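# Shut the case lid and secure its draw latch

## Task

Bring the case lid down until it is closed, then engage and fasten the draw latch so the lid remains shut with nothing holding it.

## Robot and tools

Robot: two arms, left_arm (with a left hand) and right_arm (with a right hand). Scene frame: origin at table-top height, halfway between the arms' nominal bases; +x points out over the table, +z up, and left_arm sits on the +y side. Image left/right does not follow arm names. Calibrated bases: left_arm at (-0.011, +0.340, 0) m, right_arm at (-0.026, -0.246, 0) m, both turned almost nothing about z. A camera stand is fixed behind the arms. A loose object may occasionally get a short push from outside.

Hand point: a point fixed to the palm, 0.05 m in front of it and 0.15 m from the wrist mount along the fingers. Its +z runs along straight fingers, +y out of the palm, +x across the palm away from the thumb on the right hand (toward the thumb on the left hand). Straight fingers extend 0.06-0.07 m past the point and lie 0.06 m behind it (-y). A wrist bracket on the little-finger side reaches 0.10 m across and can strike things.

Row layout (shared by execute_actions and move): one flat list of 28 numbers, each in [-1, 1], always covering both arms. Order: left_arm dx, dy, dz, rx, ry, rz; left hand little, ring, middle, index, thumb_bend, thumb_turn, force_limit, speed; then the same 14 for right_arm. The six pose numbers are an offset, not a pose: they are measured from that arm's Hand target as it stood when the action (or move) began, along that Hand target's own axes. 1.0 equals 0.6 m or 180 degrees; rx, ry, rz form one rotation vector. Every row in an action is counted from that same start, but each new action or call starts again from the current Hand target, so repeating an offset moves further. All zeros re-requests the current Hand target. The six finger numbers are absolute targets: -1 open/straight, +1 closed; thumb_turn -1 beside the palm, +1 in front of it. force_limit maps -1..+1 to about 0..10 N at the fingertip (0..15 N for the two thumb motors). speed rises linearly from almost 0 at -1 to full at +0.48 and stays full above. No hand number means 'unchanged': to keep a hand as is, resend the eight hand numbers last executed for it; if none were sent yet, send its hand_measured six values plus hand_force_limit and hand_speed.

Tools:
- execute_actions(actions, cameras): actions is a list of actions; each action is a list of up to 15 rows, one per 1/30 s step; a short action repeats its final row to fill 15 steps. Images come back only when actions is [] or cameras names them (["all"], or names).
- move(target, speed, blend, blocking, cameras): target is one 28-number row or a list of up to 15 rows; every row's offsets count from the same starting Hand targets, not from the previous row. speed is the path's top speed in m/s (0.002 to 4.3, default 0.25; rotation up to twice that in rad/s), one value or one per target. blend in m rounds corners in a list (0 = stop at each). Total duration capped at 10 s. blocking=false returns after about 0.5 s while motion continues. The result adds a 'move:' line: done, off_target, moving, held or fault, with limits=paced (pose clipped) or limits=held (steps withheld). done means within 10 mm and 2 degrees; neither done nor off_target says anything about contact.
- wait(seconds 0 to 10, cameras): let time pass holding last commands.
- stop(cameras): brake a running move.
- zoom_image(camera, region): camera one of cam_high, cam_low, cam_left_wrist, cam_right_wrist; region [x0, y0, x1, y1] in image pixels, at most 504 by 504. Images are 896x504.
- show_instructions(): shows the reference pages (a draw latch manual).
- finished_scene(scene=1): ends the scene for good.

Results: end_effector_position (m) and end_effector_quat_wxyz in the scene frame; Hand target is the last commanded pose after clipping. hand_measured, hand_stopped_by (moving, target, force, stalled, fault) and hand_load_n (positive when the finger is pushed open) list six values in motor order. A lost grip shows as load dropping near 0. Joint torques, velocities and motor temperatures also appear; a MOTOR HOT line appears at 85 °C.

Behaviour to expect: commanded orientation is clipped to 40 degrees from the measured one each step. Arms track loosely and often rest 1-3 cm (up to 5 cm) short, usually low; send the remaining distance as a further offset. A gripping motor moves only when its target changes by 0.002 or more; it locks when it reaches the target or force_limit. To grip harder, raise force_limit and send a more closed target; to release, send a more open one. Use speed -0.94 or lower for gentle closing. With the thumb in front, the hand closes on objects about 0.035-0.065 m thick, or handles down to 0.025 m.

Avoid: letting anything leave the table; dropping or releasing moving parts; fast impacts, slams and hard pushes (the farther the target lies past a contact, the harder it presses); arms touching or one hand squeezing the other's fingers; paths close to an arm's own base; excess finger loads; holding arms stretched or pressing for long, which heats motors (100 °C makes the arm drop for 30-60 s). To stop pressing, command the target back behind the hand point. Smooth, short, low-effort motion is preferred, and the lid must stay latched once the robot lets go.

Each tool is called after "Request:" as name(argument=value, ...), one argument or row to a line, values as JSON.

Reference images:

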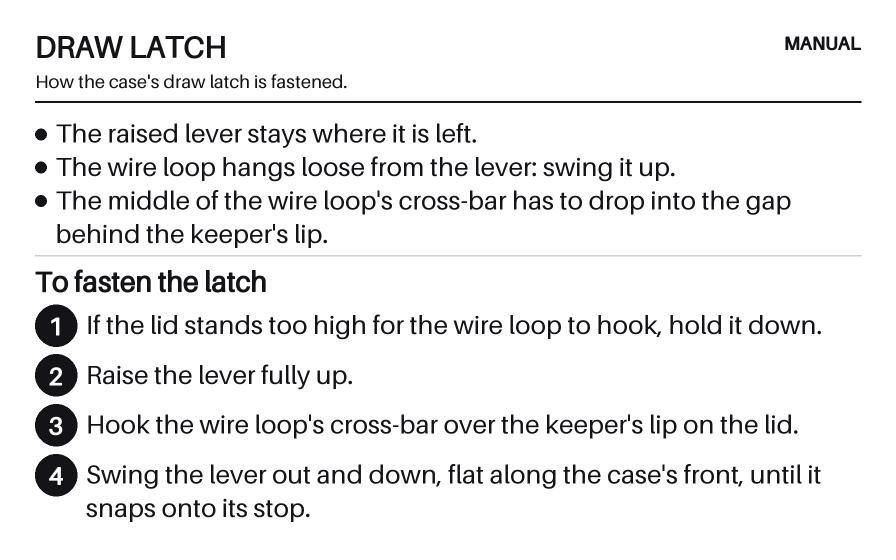

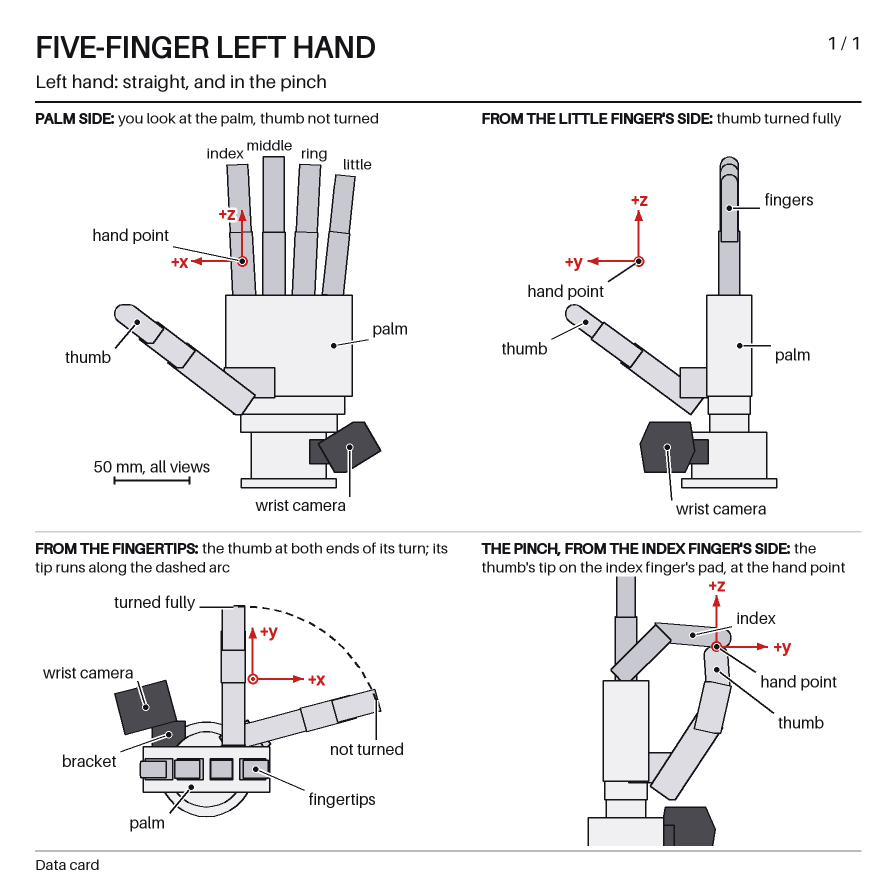

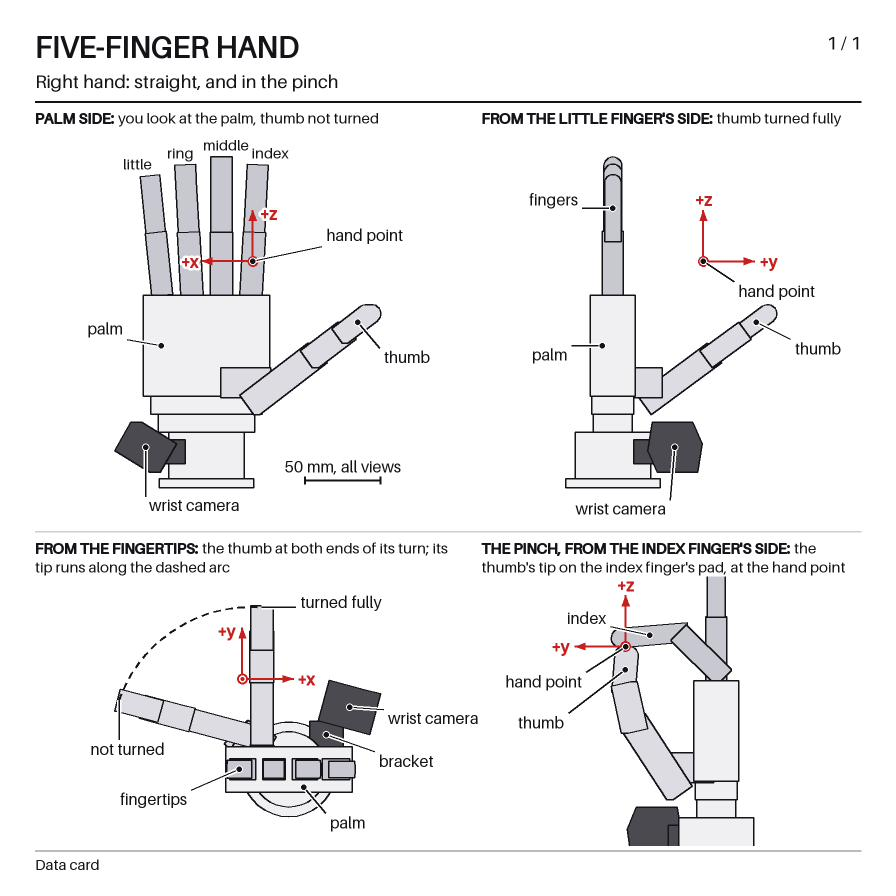

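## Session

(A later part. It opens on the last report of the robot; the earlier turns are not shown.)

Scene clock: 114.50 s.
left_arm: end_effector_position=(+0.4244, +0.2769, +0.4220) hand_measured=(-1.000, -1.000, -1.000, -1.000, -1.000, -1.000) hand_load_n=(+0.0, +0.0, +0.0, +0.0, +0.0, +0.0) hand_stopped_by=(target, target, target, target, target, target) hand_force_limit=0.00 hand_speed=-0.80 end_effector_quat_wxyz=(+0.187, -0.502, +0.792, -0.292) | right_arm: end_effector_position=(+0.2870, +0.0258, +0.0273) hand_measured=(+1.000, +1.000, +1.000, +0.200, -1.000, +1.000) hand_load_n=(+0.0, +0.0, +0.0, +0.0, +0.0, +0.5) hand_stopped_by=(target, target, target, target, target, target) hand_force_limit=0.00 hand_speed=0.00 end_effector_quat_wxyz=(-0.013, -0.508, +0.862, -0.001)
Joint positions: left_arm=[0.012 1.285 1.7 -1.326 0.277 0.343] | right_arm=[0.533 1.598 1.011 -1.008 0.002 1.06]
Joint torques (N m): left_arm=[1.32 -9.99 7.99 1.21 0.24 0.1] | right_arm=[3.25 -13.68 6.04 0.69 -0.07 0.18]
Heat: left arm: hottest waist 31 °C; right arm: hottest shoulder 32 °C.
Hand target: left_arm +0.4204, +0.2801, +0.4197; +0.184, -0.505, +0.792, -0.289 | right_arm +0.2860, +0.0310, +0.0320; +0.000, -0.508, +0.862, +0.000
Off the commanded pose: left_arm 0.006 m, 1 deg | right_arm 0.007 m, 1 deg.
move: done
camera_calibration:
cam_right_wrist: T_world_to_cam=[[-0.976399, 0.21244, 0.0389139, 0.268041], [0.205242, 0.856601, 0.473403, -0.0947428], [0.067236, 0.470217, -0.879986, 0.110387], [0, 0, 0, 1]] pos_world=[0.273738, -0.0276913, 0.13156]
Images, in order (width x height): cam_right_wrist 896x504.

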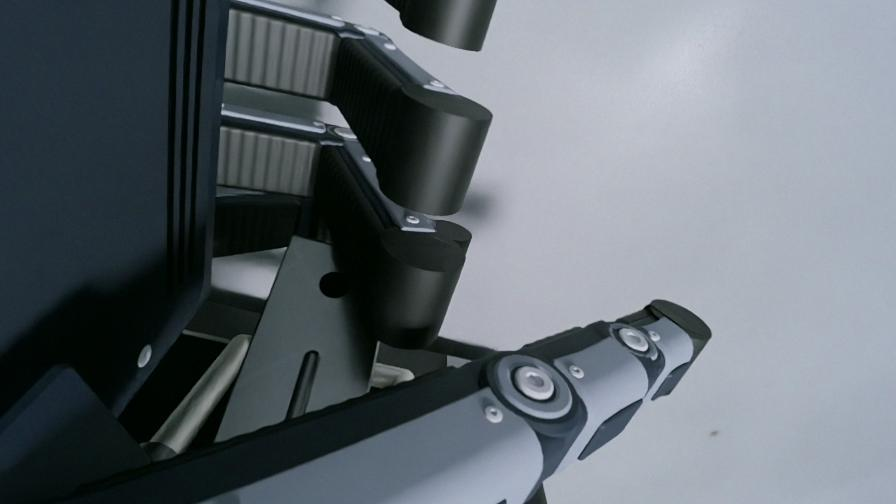

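Request:
move(
  target=[
    [0,0,0,0,0,0,-1,-1,-1,-1,-1,-1,0,-0.8,0,0,-0.042,0,0,0,1,1,1,0.2,-1,1,0,0],
    [0,0,0,0,0,0,-1,-1,-1,-1,-1,-1,0,-0.8,0.031,0,-0.071,0,0,0,1,1,1,0.2,-1,1,0,0],
  ],
  speed=0.06,
  blend=[0.01,0],
  cameras=["cam_right_wrist","cam_high"],
)

Scene clock: 117.90 s.
left_arm: end_effector_position=(+0.4244, +0.2769, +0.4220) hand_measured=(-1.000, -1.000, -1.000, -1.000, -1.000, -1.000) hand_load_n=(+0.0, +0.0, +0.0, +0.0, -0.5, +0.0) hand_stopped_by=(target, target, target, target, target, target) hand_force_limit=0.00 hand_speed=-0.80 end_effector_quat_wxyz=(+0.187, -0.502, +0.792, -0.292) | right_arm: end_effector_position=(+0.2757, +0.0138, +0.0589) hand_measured=(+1.000, +1.000, +1.000, +0.200, -1.000, +1.000) hand_load_n=(+0.0, +0.0, +0.0, +1.5, +0.0, +0.0) hand_stopped_by=(target, target, target, target, target, target) hand_force_limit=0.00 hand_speed=0.00 end_effector_quat_wxyz=(-0.015, -0.504, +0.863, -0.004)
Joint positions: left_arm=[0.012 1.285 1.7 -1.326 0.277 0.343] | right_arm=[0.525 1.516 1.011 -1.096 0.007 1.058]
Joint torques (N m): left_arm=[1.2 -10.11 7.92 1.17 0.23 0.09] | right_arm=[2.43 -14.1 7.36 -0.29 -0.23 0.02]
Heat: left arm: hottest waist 30 °C; right arm: hottest shoulder 32 °C.
Hand target: left_arm +0.4204, +0.2801, +0.4197; +0.184, -0.505, +0.792, -0.289 | right_arm +0.2769, +0.0147, +0.0746; +0.000, -0.508, +0.862, +0.000
Off the commanded pose: left_arm 0.006 m, 1 deg | right_arm 0.016 m, 2 deg.
move: off_target (right_arm)
camera_calibration:
cam_right_wrist: T_world_to_cam=[[-0.974771, 0.219657, 0.0396478, 0.257786], [0.212436, 0.858472, 0.466794, -0.0987156], [0.0684983, 0.46344, -0.883477, 0.144537], [0, 0, 0, 1]] pos_world=[0.262352, -0.0388642, 0.163554]
Images, in order (width x height): cam_high 896x504, cam_right_wrist 896x504.

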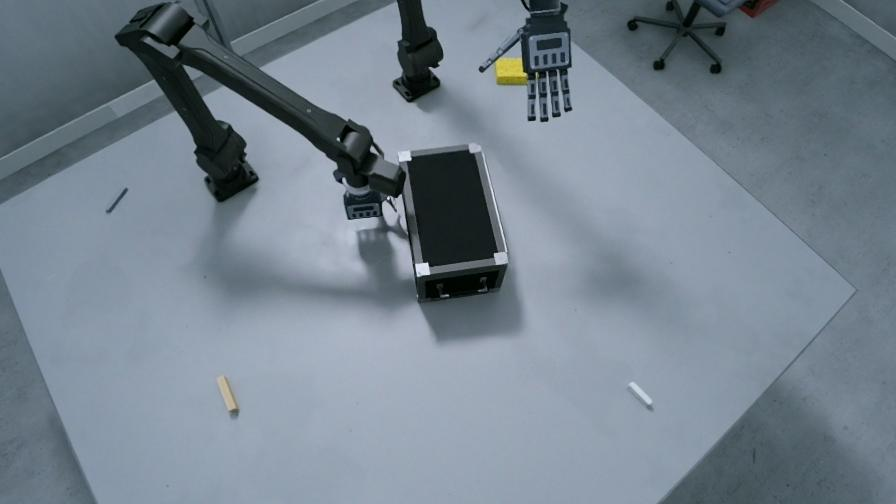

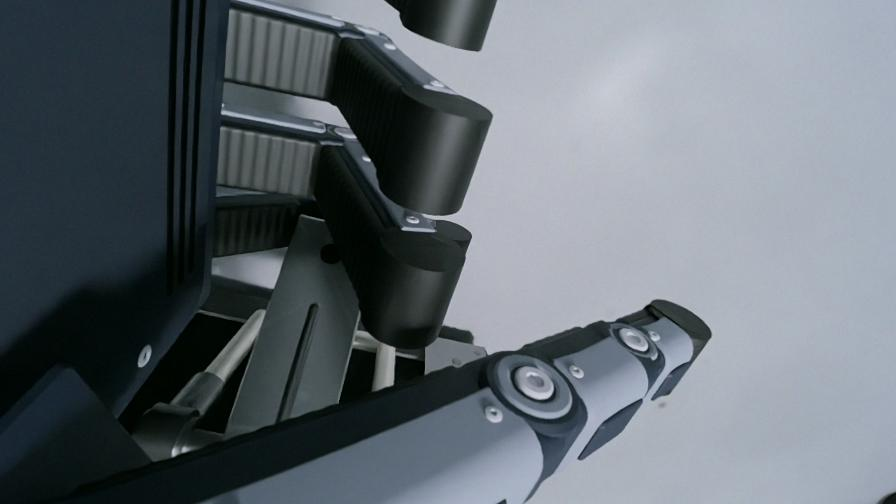

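Request:
move(
  target=[
    [0,0,0,0,0,0,-1,-1,-1,-1,-1,-1,0,-0.8,0.021,0,-0.027,0,0,0,1,1,1,0.2,-1,1,0,0],
    [0,0,0,0,0,0,-1,-1,-1,-1,-1,-1,0,-0.8,0.035,0,-0.067,0,0,0,1,1,1,0.2,-1,1,0,0],
    [0,0,0,0,0,0,-1,-1,-1,-1,-1,-1,0,-0.8,0.037,0,-0.087,0,0,0,1,1,1,0.2,-1,1,0,0],
  ],
  speed=0.08,
  blend=[0.01,0.01,0],
  cameras=["cam_right_wrist","cam_high"],
)

Scene clock: 122.27 s.
left_arm: end_effector_position=(+0.4244, +0.2769, +0.4220) hand_measured=(-1.000, -1.000, -1.000, -1.000, -1.000, -1.000) hand_load_n=(+0.0, +0.0, +0.0, +0.0, +0.0, +0.0) hand_stopped_by=(target, target, target, target, target, target) hand_force_limit=0.00 hand_speed=-0.80 end_effector_quat_wxyz=(+0.187, -0.502, +0.792, -0.292) | right_arm: end_effector_position=(+0.2560, -0.0118, +0.1027) hand_measured=(+1.000, +1.000, +1.000, +0.200, -1.000, +1.000) hand_load_n=(+0.0, +0.0, +0.5, +0.5, +0.0, +0.0) hand_stopped_by=(target, target, target, target, target, target) hand_force_limit=0.00 hand_speed=0.00 end_effector_quat_wxyz=(-0.021, -0.501, +0.865, -0.005)
Joint positions: left_arm=[0.012 1.285 1.7 -1.326 0.277 0.343] | right_arm=[0.494 1.394 1.007 -1.226 0.01 1.036]
Joint torques (N m): left_arm=[1.14 -10.29 7.95 1.17 0.23 0.09] | right_arm=[1.73 -11.05 11 -0.88 -0.35 -0.07]
Heat: left arm: hottest waist 30 °C; right arm: hottest shoulder 32 °C.
Hand target: left_arm +0.4204, +0.2801, +0.4197; +0.184, -0.505, +0.792, -0.289 | right_arm +0.2662, -0.0046, +0.1268; +0.000, -0.508, +0.862, +0.000
Off the commanded pose: left_arm 0.006 m, 1 deg | right_arm 0.027 m, 3 deg.
move: off_target (right_arm); blend cut to 0.006 m at target 2
camera_calibration:
cam_right_wrist: T_world_to_cam=[[-0.972564, 0.227986, 0.046283, 0.241279], [0.223461, 0.860208, 0.458375, -0.0949428], [0.0646899, 0.456142, -0.887553, 0.197739], [0, 0, 0, 1]] pos_world=[0.243084, -0.0635345, 0.207856]
Images, in order (width x height): cam_high 896x504, cam_right_wrist 896x504.

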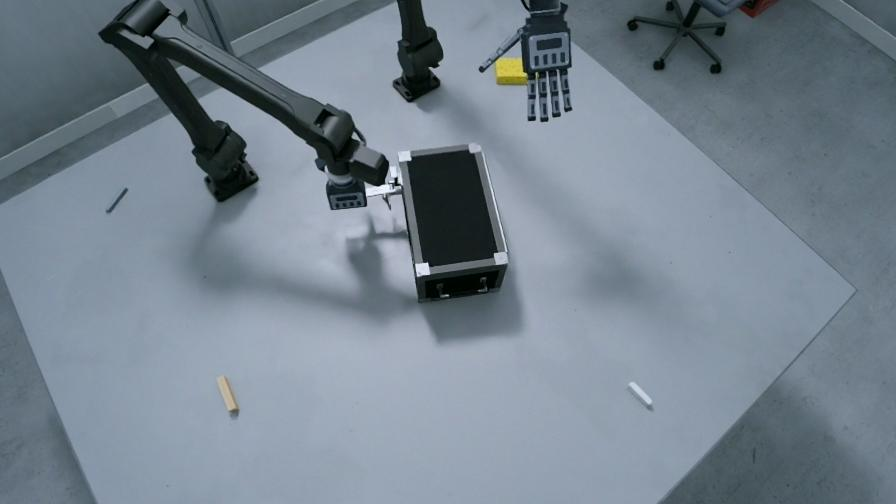

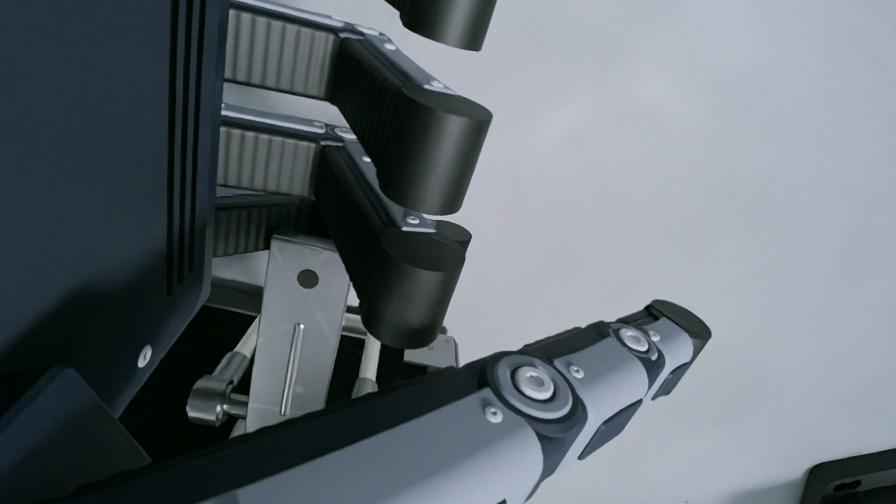

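Request:
move(
  target=[
    [0,0,0,0,0,0,-1,-1,-1,-1,-1,-1,0,-0.8,-0.025,-0.008,0,0,0,0,1,1,1,0.2,-1,1,0,0],
    [0,0,0,0,0,0,-1,-1,-1,-1,-1,-1,0,-0.8,-0.022,-0.008,-0.02,0,0,0,1,1,1,0.2,-1,1,0,0],
  ],
  speed=0.08,
  blend=[0.003,0],
  cameras=["cam_right_wrist","cam_high"],
)

Scene clock: 125.33 s.
left_arm: end_effector_position=(+0.4244, +0.2769, +0.4220) hand_measured=(-1.000, -1.000, -1.000, -1.000, -1.000, -1.000) hand_load_n=(+0.0, +0.0, +0.0, +0.0, +0.0, +0.0) hand_stopped_by=(target, target, target, target, target, target) hand_force_limit=0.00 hand_speed=-0.80 end_effector_quat_wxyz=(+0.187, -0.502, +0.792, -0.292) | right_arm: end_effector_position=(+0.2609, -0.0087, +0.1190) hand_measured=(+1.000, +1.000, +1.000, +0.200, -1.000, +1.000) hand_load_n=(+0.0, +0.0, +0.0, +0.5, +0.0, +0.0) hand_stopped_by=(target, target, target, target, target, target) hand_force_limit=0.00 hand_speed=0.00 end_effector_quat_wxyz=(-0.022, -0.501, +0.865, -0.004)
Joint positions: left_arm=[0.012 1.285 1.7 -1.326 0.277 0.343] | right_arm=[0.494 1.394 1.052 -1.272 0.009 1.035]
Joint torques (N m): left_arm=[0.85 -9.99 7.97 1.17 0.23 0.11] | right_arm=[2.73 -9 11.86 -0.47 -0.33 0]
Heat: left arm: hottest waist 30 °C; right arm: hottest shoulder 32 °C.
Hand target: left_arm +0.4204, +0.2801, +0.4197; +0.184, -0.505, +0.792, -0.289 | right_arm +0.2768, +0.0046, +0.1388; +0.000, -0.508, +0.862, +0.000
Off the commanded pose: left_arm 0.006 m, 1 deg | right_arm 0.029 m, 3 deg.
move: off_target (right_arm)
camera_calibration:
cam_right_wrist: T_world_to_cam=[[-0.972793, 0.22661, 0.0481893, 0.244448], [0.223092, 0.860158, 0.458649, -0.106129], [0.062484, 0.456921, -0.88731, 0.211046], [0, 0, 0, 1]] pos_world=[0.248286, -0.0605382, 0.224159]
Images, in order (width x height): cam_high 896x504, cam_right_wrist 896x504.

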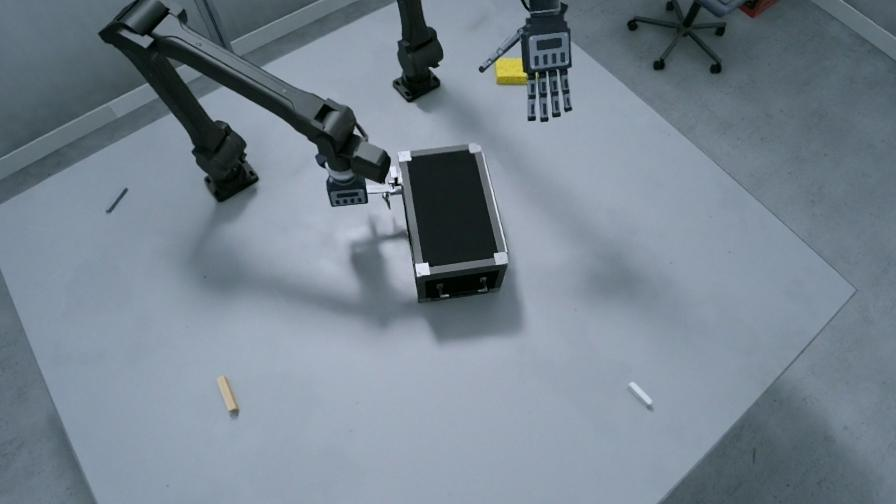

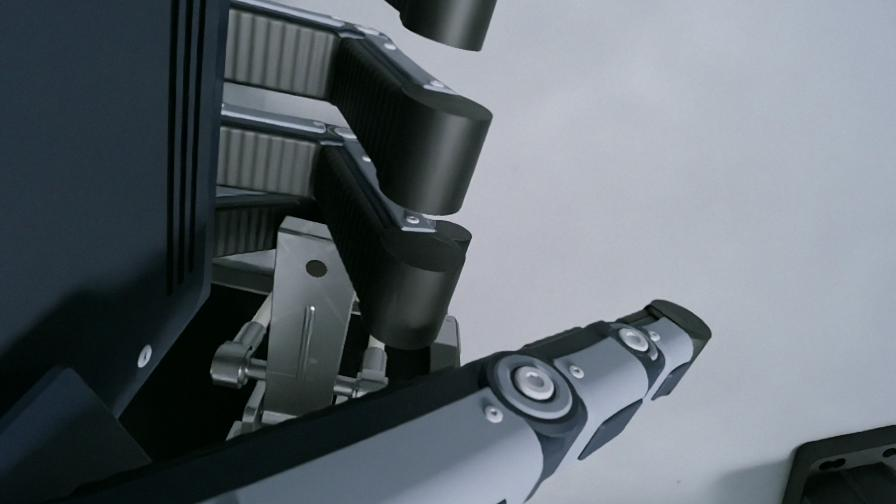

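Request:
move(
  target=[
    [0,0,0,0,0,0,-1,-1,-1,-1,-1,-1,0,-0.8,-0.017,-0.003,0,0,0,0,1,1,1,0.2,-1,1,0,0],
    [0,0,0,0,0,0,-1,-1,-1,-1,-1,-1,0,-0.8,-0.021,-0.003,-0.035,0,0,0,1,1,1,0.2,-1,1,0,0],
  ],
  speed=0.08,
  blend=[0.005,0],
  cameras=["cam_right_wrist","cam_high"],
)

Scene clock: 127.87 s.
left_arm: end_effector_position=(+0.4244, +0.2769, +0.4220) hand_measured=(-1.000, -1.000, -1.000, -1.000, -1.000, -1.000) hand_load_n=(+0.0, +0.0, +0.0, +0.0, +0.0, +0.0) hand_stopped_by=(target, target, target, target, target, target) hand_force_limit=0.00 hand_speed=-0.80 end_effector_quat_wxyz=(+0.187, -0.502, +0.792, -0.292) | right_arm: end_effector_position=(+0.2691, -0.0018, +0.1398) hand_measured=(+1.000, +1.000, +1.000, +0.200, -1.000, +1.000) hand_load_n=(+0.0, +0.0, +0.0, +1.0, +0.0, +0.0) hand_stopped_by=(target, target, target, target, target, target) hand_force_limit=0.00 hand_speed=0.00 end_effector_quat_wxyz=(-0.023, -0.503, +0.864, -0.003)
Joint positions: left_arm=[0.012 1.285 1.7 -1.326 0.277 0.343] | right_arm=[0.498 1.406 1.122 -1.332 0.007 1.035]
Joint torques (N m): left_arm=[1.26 -10.11 7.98 1.26 0.23 0.11] | right_arm=[3.19 -8.94 12.3 -0.43 -0.26 0.11]
Heat: left arm: hottest waist 30 °C; right arm: hottest shoulder 32 °C.
Hand target: left_arm +0.4204, +0.2801, +0.4197; +0.184, -0.505, +0.792, -0.289 | right_arm +0.2845, +0.0147, +0.1598; +0.000, -0.508, +0.862, +0.000
Off the commanded pose: left_arm 0.006 m, 1 deg | right_arm 0.030 m, 3 deg.
move: off_target (right_arm)
camera_calibration:
cam_right_wrist: T_world_to_cam=[[-0.97356, 0.222558, 0.0514617, 0.249549], [0.221031, 0.860931, 0.458195, -0.122773], [0.0576699, 0.457455, -0.887361, 0.227137], [0, 0, 0, 1]] pos_world=[0.256989, -0.0537445, 0.244964]
Images, in order (width x height): cam_high 896x504, cam_right_wrist 896x504.

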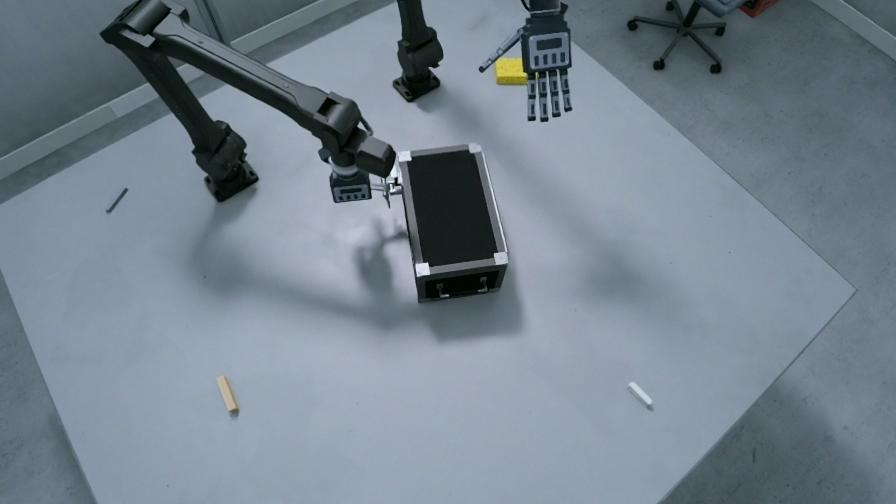

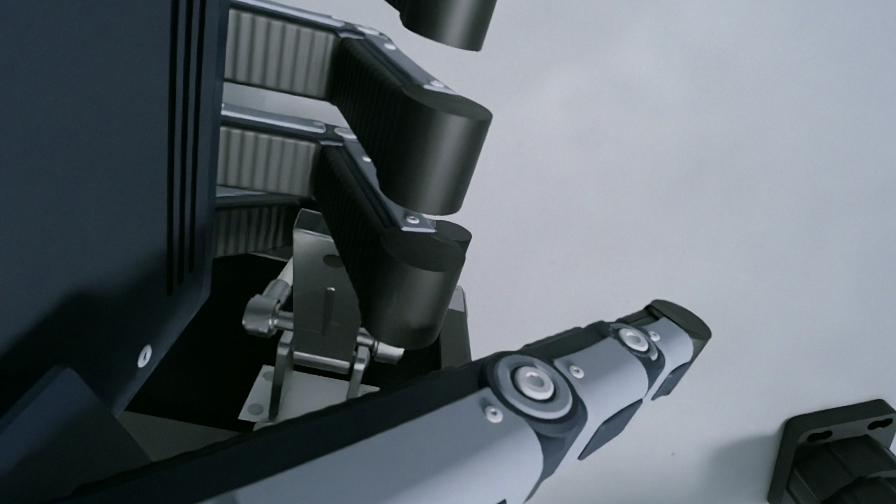

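Request:
move(
  target=[
    [0,0,0,0,0,0,-1,-1,-1,-1,-1,-1,0,-0.8,-0.021,-0.003,-0.035,0,0,0,1,1,1,0.2,-1,1,0,0],
    [0,0,0,0,0,0,-1,-1,-1,-1,-1,-1,0,-0.8,-0.045,-0.003,-0.057,0,0,0,1,1,1,0.2,-1,1,0,0],
  ],
  speed=0.08,
  blend=[0.005,0],
  cameras=["cam_right_wrist","cam_high","cam_low"],
)

Scene clock: 131.07 s.
left_arm: end_effector_position=(+0.4244, +0.2769, +0.4220) hand_measured=(-1.000, -1.000, -1.000, -1.000, -1.000, -1.000) hand_load_n=(+0.0, +0.0, +0.0, +0.0, +0.0, +0.0) hand_stopped_by=(target, target, target, target, target, target) hand_force_limit=0.00 hand_speed=-0.80 end_effector_quat_wxyz=(+0.187, -0.502, +0.792, -0.292) | right_arm: end_effector_position=(+0.2847, +0.0221, +0.1773) hand_measured=(+1.000, +1.000, +1.000, +0.200, -1.000, +1.000) hand_load_n=(+0.0, +0.0, +0.0, +0.5, +0.0, +0.0) hand_stopped_by=(target, target, target, target, target, target) hand_force_limit=0.00 hand_speed=0.00 end_effector_quat_wxyz=(-0.018, -0.508, +0.861, -0.002)
Joint positions: left_arm=[0.012 1.285 1.7 -1.326 0.277 0.343] | right_arm=[0.529 1.445 1.263 -1.425 0.004 1.055]
Joint torques (N m): left_arm=[1.2 -9.99 7.95 1.21 0.23 0.11] | right_arm=[3.08 -9.05 12.4 -0.32 -0.16 0.18]
Heat: left arm: hottest waist 30 °C; right arm: hottest shoulder 32 °C.
Hand target: left_arm +0.4204, +0.2801, +0.4197; +0.184, -0.505, +0.792, -0.289 | right_arm +0.2992, +0.0376, +0.1940; +0.000, -0.508, +0.862, +0.000
Off the commanded pose: left_arm 0.006 m, 1 deg | right_arm 0.027 m, 2 deg.
move: off_target (right_arm)
camera_calibration:
cam_right_wrist: T_world_to_cam=[[-0.976264, 0.211586, 0.0462663, 0.259509], [0.208518, 0.860445, 0.464925, -0.161664], [0.0585621, 0.463537, -0.88414, 0.247594], [0, 0, 0, 1]] pos_world=[0.272559, -0.0305741, 0.282063]
Images, in order (width x height): cam_high 896x504, cam_low 896x504, cam_right_wrist 896x504.

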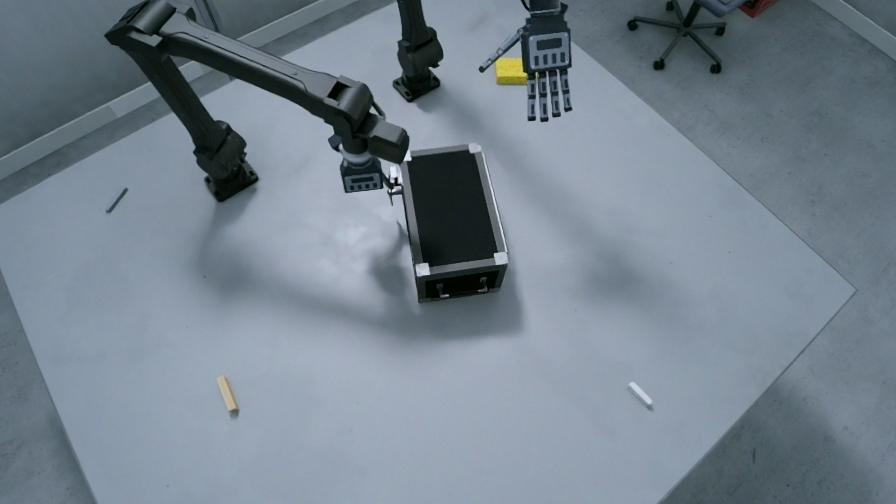

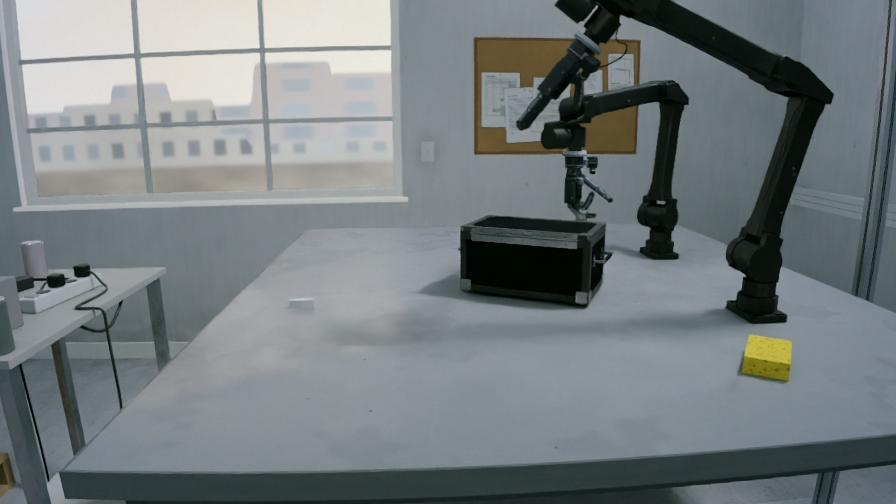

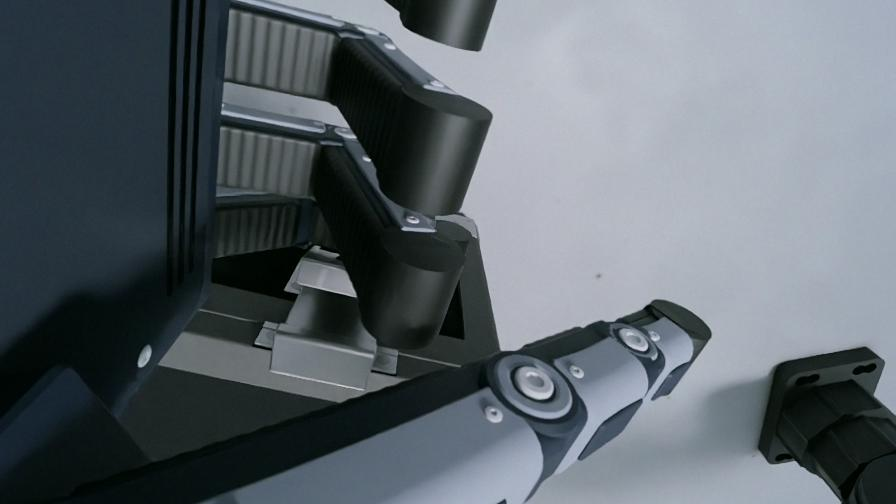

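Request:
zoom_image(
  camera="cam_right_wrist",
  region=[200, 190, 500, 400],
)

Request:
zoom_image(
  camera="cam_high",
  region=[330, 130, 430, 220],
)

Request:
zoom_image(
  camera="cam_low",
  region=[540, 140, 630, 240],
)

Scaled by 1.680.

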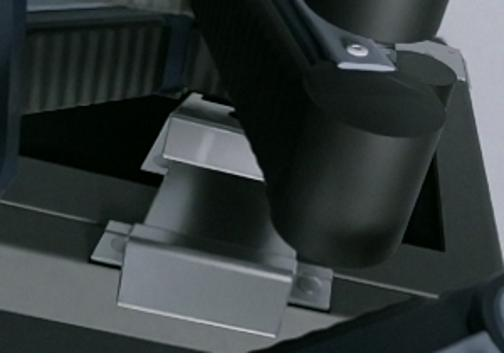

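Scaled by 5.040.

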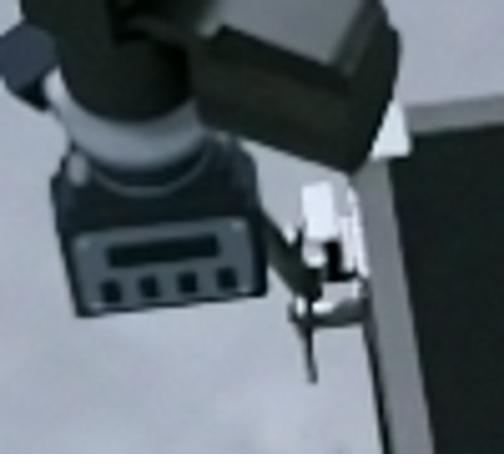

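Scaled by 5.040.

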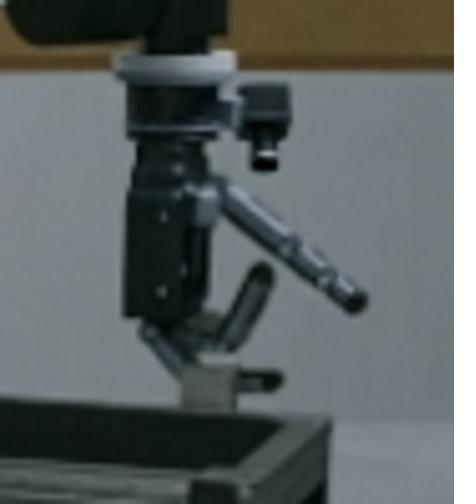

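Request:
move(
  target=[0,0,0,0,0,0,-1,-1,-1,-1,-1,-1,0,-0.8,-0.028,-0.003,-0.012,0,0,0,1,1,1,0.2,-1,1,0,0],
  speed=0.08,
  cameras=["cam_right_wrist","cam_high","cam_low"],
)

Scene clock: 135.77 s.
left_arm: end_effector_position=(+0.4244, +0.2769, +0.4220) hand_measured=(-1.000, -1.000, -1.000, -1.000, -1.000, -1.000) hand_load_n=(+0.0, +0.0, +0.0, +0.0, +0.0, +0.0) hand_stopped_by=(target, target, target, target, target, target) hand_force_limit=0.00 hand_speed=-0.80 end_effector_quat_wxyz=(+0.187, -0.502, +0.792, -0.292) | right_arm: end_effector_position=(+0.2928, +0.0338, +0.1840) hand_measured=(+1.000, +1.000, +1.000, +0.200, -1.000, +1.000) hand_load_n=(+0.0, +0.0, +0.0, +0.5, +0.0, +0.0) hand_stopped_by=(target, target, target, target, target, target) hand_force_limit=0.00 hand_speed=0.00 end_effector_quat_wxyz=(-0.022, -0.509, +0.861, -0.002)
Joint positions: left_arm=[0.012 1.285 1.7 -1.326 0.277 0.343] | right_arm=[0.543 1.481 1.319 -1.453 0.004 1.066]
Joint torques (N m): left_arm=[1.26 -10.11 7.98 1.16 0.22 0.09] | right_arm=[3.31 -9.64 12.64 -0.09 -0.14 0.24]
Heat: left arm: hottest waist 30 °C; right arm: hottest shoulder 32 °C.
Hand target: left_arm +0.4204, +0.2801, +0.4197; +0.184, -0.505, +0.792, -0.289 | right_arm +0.3090, +0.0512, +0.2012; +0.000, -0.508, +0.862, +0.000
Off the commanded pose: left_arm 0.006 m, 1 deg | right_arm 0.029 m, 3 deg.
move: off_target (right_arm)
camera_calibration:
cam_right_wrist: T_world_to_cam=[[-0.97637, 0.209902, 0.0514011, 0.263762], [0.209686, 0.862644, 0.460301, -0.17604], [0.0522772, 0.460202, -0.886274, 0.250027], [0, 0, 0, 1]] pos_world=[0.281372, -0.0185671, 0.289066]
Images, in order (width x height): cam_high 896x504, cam_low 896x504, cam_right_wrist 896x504.

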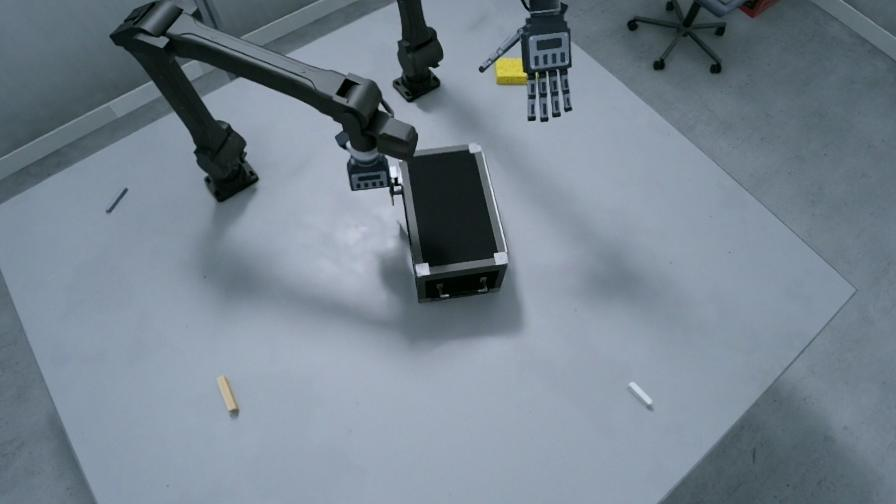

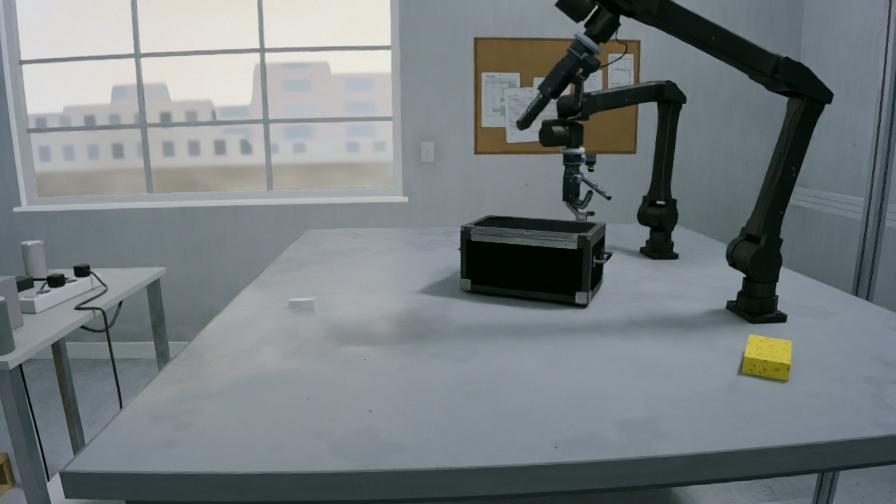

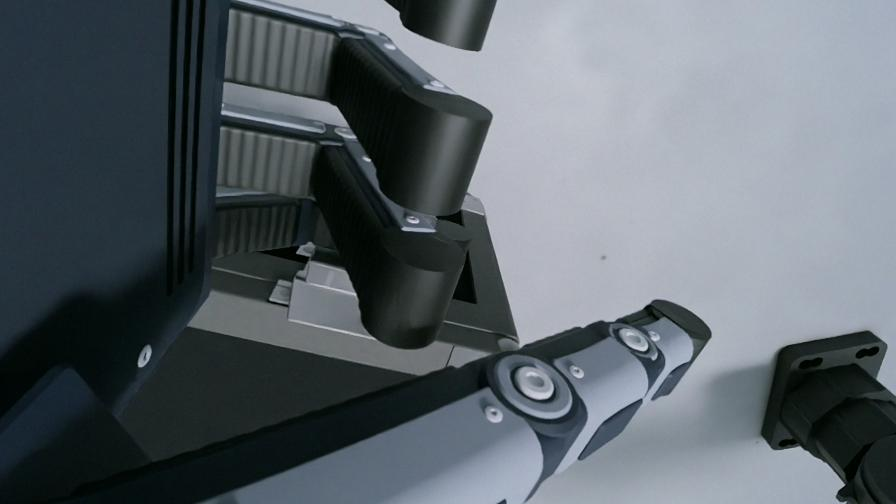

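Request:
move(
  target=[
    [0,0,0,0,0,0,-1,-1,-1,-1,-1,-1,0,-0.8,0.117,0,0,0,0,0,1,1,1,0.2,-1,1,0,0],
    [0,0,0,0,0,0,-1,-1,-1,-1,-1,-1,0,-0.8,0.12,-0.12,0.1,0,-0.1667,0,1,1,1,0.2,-1,1,0,0],
  ],
  speed=0.15,
  blend=[0.02,0],
  cameras=["cam_right_wrist","cam_high","cam_low"],
)

Scene clock: 147.77 s.
left_arm: end_effector_position=(+0.4244, +0.2769, +0.4220) hand_measured=(-1.000, -1.000, -1.000, -1.000, -1.000, -1.000) hand_load_n=(+0.0, +0.0, +0.0, +0.0, +0.0, +0.0) hand_stopped_by=(target, target, target, target, target, target) hand_force_limit=0.00 hand_speed=-0.80 end_effector_quat_wxyz=(+0.187, -0.502, +0.792, -0.292) | right_arm: end_effector_position=(+0.3357, -0.0436, +0.1444) hand_measured=(+1.000, +1.000, +1.000, +0.200, -1.000, +1.000) hand_load_n=(+0.0, +0.0, +0.0, +0.0, +0.0, +0.0) hand_stopped_by=(target, target, target, target, target, target) hand_force_limit=0.00 hand_speed=0.00 end_effector_quat_wxyz=(+0.219, -0.490, +0.833, +0.133)
Joint positions: left_arm=[0.012 1.285 1.7 -1.326 0.277 0.343] | right_arm=[0.162 1.294 0.901 -0.837 -0.396 0.759]
Joint torques (N m): left_arm=[1.14 -10.29 7.98 1.18 0.23 0.1] | right_arm=[1.55 -8.12 7.16 1.46 -0.4 0.04]
Heat: left arm: hottest waist 30 °C; right arm: hottest elbow 33 °C.
Hand target: left_arm +0.4204, +0.2801, +0.4197; +0.184, -0.505, +0.792, -0.289 | right_arm +0.3369, -0.0466, +0.1412; +0.223, -0.490, +0.832, +0.132
Off the commanded pose: left_arm 0.006 m, 1 deg | right_arm 0.005 m, 1 deg.
move: done
camera_calibration:
cam_right_wrist: T_world_to_cam=[[-0.964972, 0.234938, -0.116763, 0.34543], [0.0293909, 0.539065, 0.841751, -0.10871], [0.260702, 0.808834, -0.527088, 0.141663], [0, 0, 0, 1]] pos_world=[0.299593, -0.137135, 0.206509]
Images, in order (width x height): cam_high 896x504, cam_low 896x504, cam_right_wrist 896x504.

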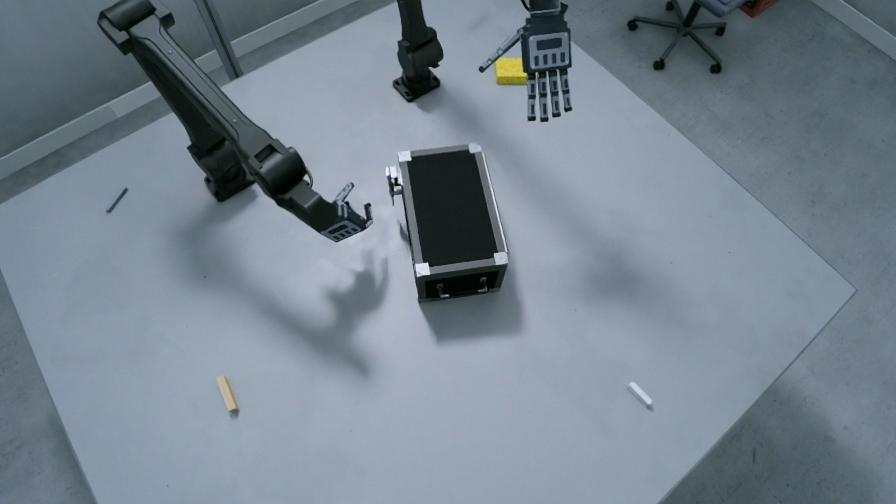

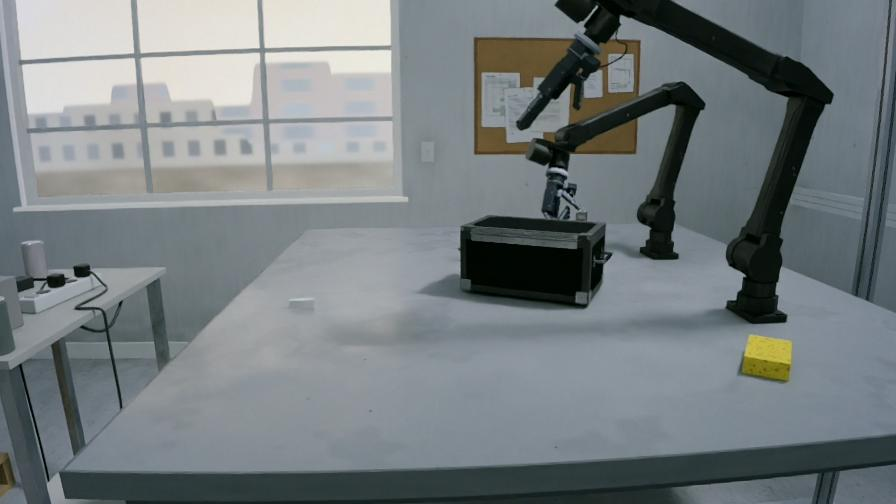

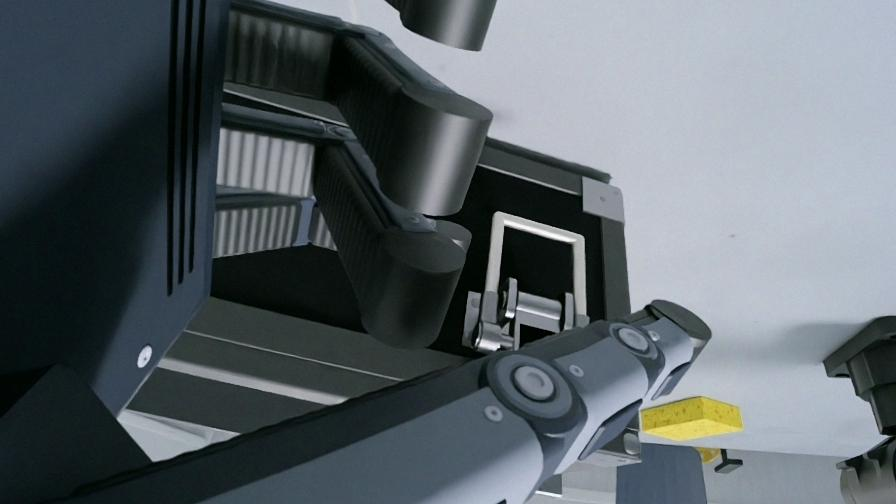

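Request:
move(
  target=[
    [0,0,0,0,0,0,-1,-1,-1,-1,-1,-1,0,-0.8,0.0198,0.0168,0.1158,0,0,0,1,1,1,0.2,-1,1,0,0],
    [0,0,0,0,0,0,-1,-1,-1,-1,-1,-1,0,-0.8,-0.035,0.022,0.165,0,0,0,1,1,1,0.2,-1,1,0,0],
  ],
  speed=[0.15,0.08],
  blend=[0.01,0],
  cameras=["cam_right_wrist"],
)

Scene clock: 154.93 s.
left_arm: end_effector_position=(+0.4244, +0.2769, +0.4220) hand_measured=(-1.000, -1.000, -1.000, -1.000, -1.000, -1.000) hand_load_n=(+0.0, +0.0, +0.0, +0.0, -0.5, +0.0) hand_stopped_by=(target, target, target, target, target, target) hand_force_limit=0.00 hand_speed=-0.80 end_effector_quat_wxyz=(+0.187, -0.502, +0.792, -0.292) | right_arm: end_effector_position=(+0.3371, +0.0082, +0.0555) hand_measured=(+1.000, +1.000, +1.000, +0.200, -1.000, +1.000) hand_load_n=(+0.0, +0.0, +0.0, +0.0, -0.5, +0.0) hand_stopped_by=(target, target, target, target, target, target) hand_force_limit=0.00 hand_speed=0.00 end_effector_quat_wxyz=(+0.203, -0.489, +0.837, +0.136)
Joint positions: left_arm=[0.012 1.285 1.7 -1.326 0.277 0.343] | right_arm=[0.297 1.474 0.813 -0.551 -0.348 0.895]
Joint torques (N m): left_arm=[1.08 -10.17 8.01 1.14 0.23 0.09] | right_arm=[3.02 -8.29 10.32 1.46 -0.05 0.21]
Heat: left arm: hottest waist 30 °C; right arm: hottest shoulder 32 °C.
Hand target: left_arm +0.4204, +0.2801, +0.4197; +0.184, -0.505, +0.792, -0.289 | right_arm +0.3582, +0.0191, +0.0660; +0.223, -0.490, +0.832, +0.131
Off the commanded pose: left_arm 0.006 m, 1 deg | right_arm 0.026 m, 2 deg.
move: off_target (right_arm)
camera_calibration:
cam_right_wrist: T_world_to_cam=[[-0.968033, 0.234519, -0.0889544, 0.323663], [0.0557416, 0.546929, 0.835321, -0.0704849], [0.24455, 0.80366, -0.542518, 0.0588019], [0, 0, 0, 1]] pos_world=[0.302866, -0.0846116, 0.11957]
Images, in order (width x height): cam_right_wrist 896x504.

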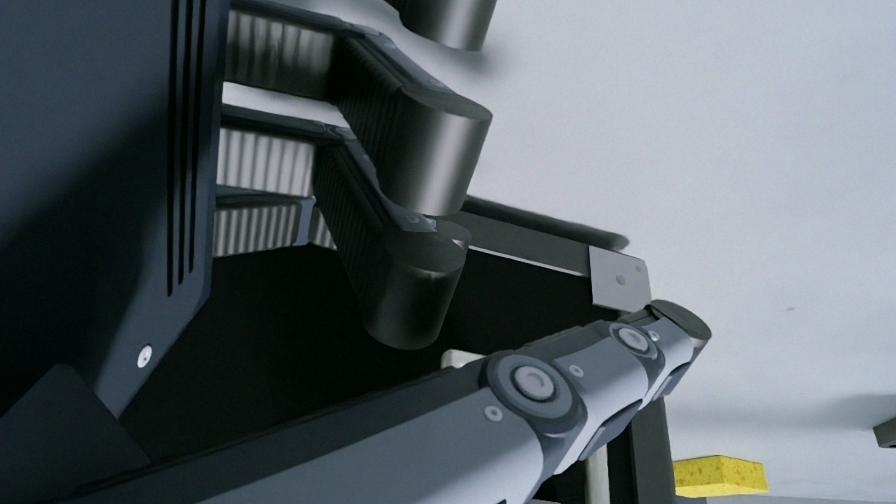

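Request:
move(
  target=[
    [0,0,0,0,0,0,-1,-1,-1,-1,-1,-1,0,-0.8,0,-0.0188,0,0,0,0,1,1,1,0.2,-1,1,0,0],
    [0,0,0,0,0,0,-1,-1,-1,-1,-1,-1,0,-0.8,-0.035,-0.0188,0.003,0,0,0,1,1,1,0.2,-1,1,0,0],
  ],
  speed=0.08,
  blend=[0.005,0],
  cameras=["cam_right_wrist"],
)

Scene clock: 157.80 s.
left_arm: end_effector_position=(+0.4244, +0.2769, +0.4220) hand_measured=(-1.000, -1.000, -1.000, -1.000, -1.000, -1.000) hand_load_n=(+0.0, +0.0, +0.0, +0.0, +0.0, +0.0) hand_stopped_by=(target, target, target, target, target, target) hand_force_limit=0.00 hand_speed=-0.80 end_effector_quat_wxyz=(+0.187, -0.502, +0.792, -0.292) | right_arm: end_effector_position=(+0.3615, +0.0202, +0.0653) hand_measured=(+1.000, +1.000, +1.000, +0.200, -1.000, +1.000) hand_load_n=(+0.0, +0.0, +0.0, +0.0, +0.0, +0.0) hand_stopped_by=(target, target, target, target, target, target) hand_force_limit=0.00 hand_speed=0.00 end_effector_quat_wxyz=(+0.216, -0.489, +0.835, +0.133)
Joint positions: left_arm=[0.012 1.285 1.7 -1.326 0.277 0.343] | right_arm=[0.307 1.51 0.879 -0.551 -0.343 0.907]
Joint torques (N m): left_arm=[0.97 -10.05 7.95 1.14 0.24 0.11] | right_arm=[3.14 -9.17 10.82 0.34 -0.07 0.21]
Heat: left arm: hottest waist 30 °C; right arm: hottest shoulder 32 °C.
Hand target: left_arm +0.4204, +0.2801, +0.4197; +0.184, -0.505, +0.792, -0.289 | right_arm +0.3773, +0.0302, +0.0749; +0.223, -0.490, +0.832, +0.132
Off the commanded pose: left_arm 0.006 m, 1 deg | right_arm 0.021 m, 1 deg.
move: off_target (right_arm)
camera_calibration:
cam_right_wrist: T_world_to_cam=[[-0.965069, 0.237381, -0.110871, 0.345765], [0.0362799, 0.540183, 0.840765, -0.0797801], [0.259472, 0.807374, -0.529926, 0.0422902], [0, 0, 0, 1]] pos_world=[0.325608, -0.073126, 0.127822]
Images, in order (width x height): cam_right_wrist 896x504.

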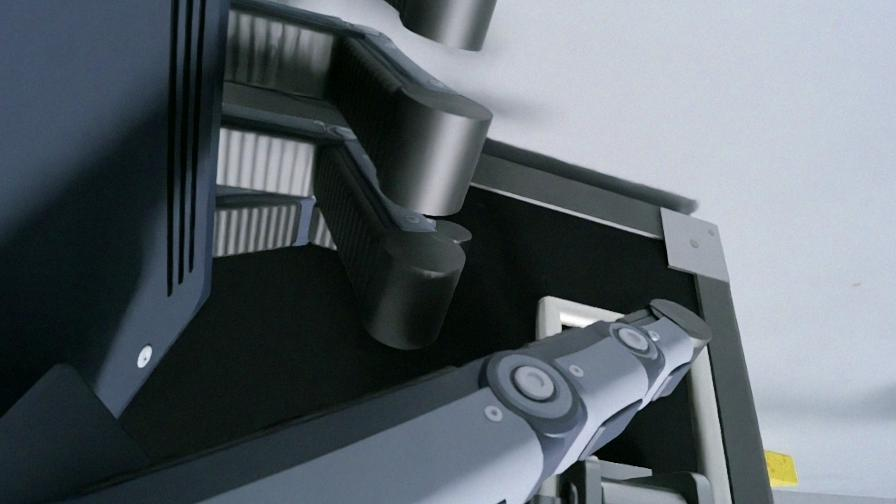

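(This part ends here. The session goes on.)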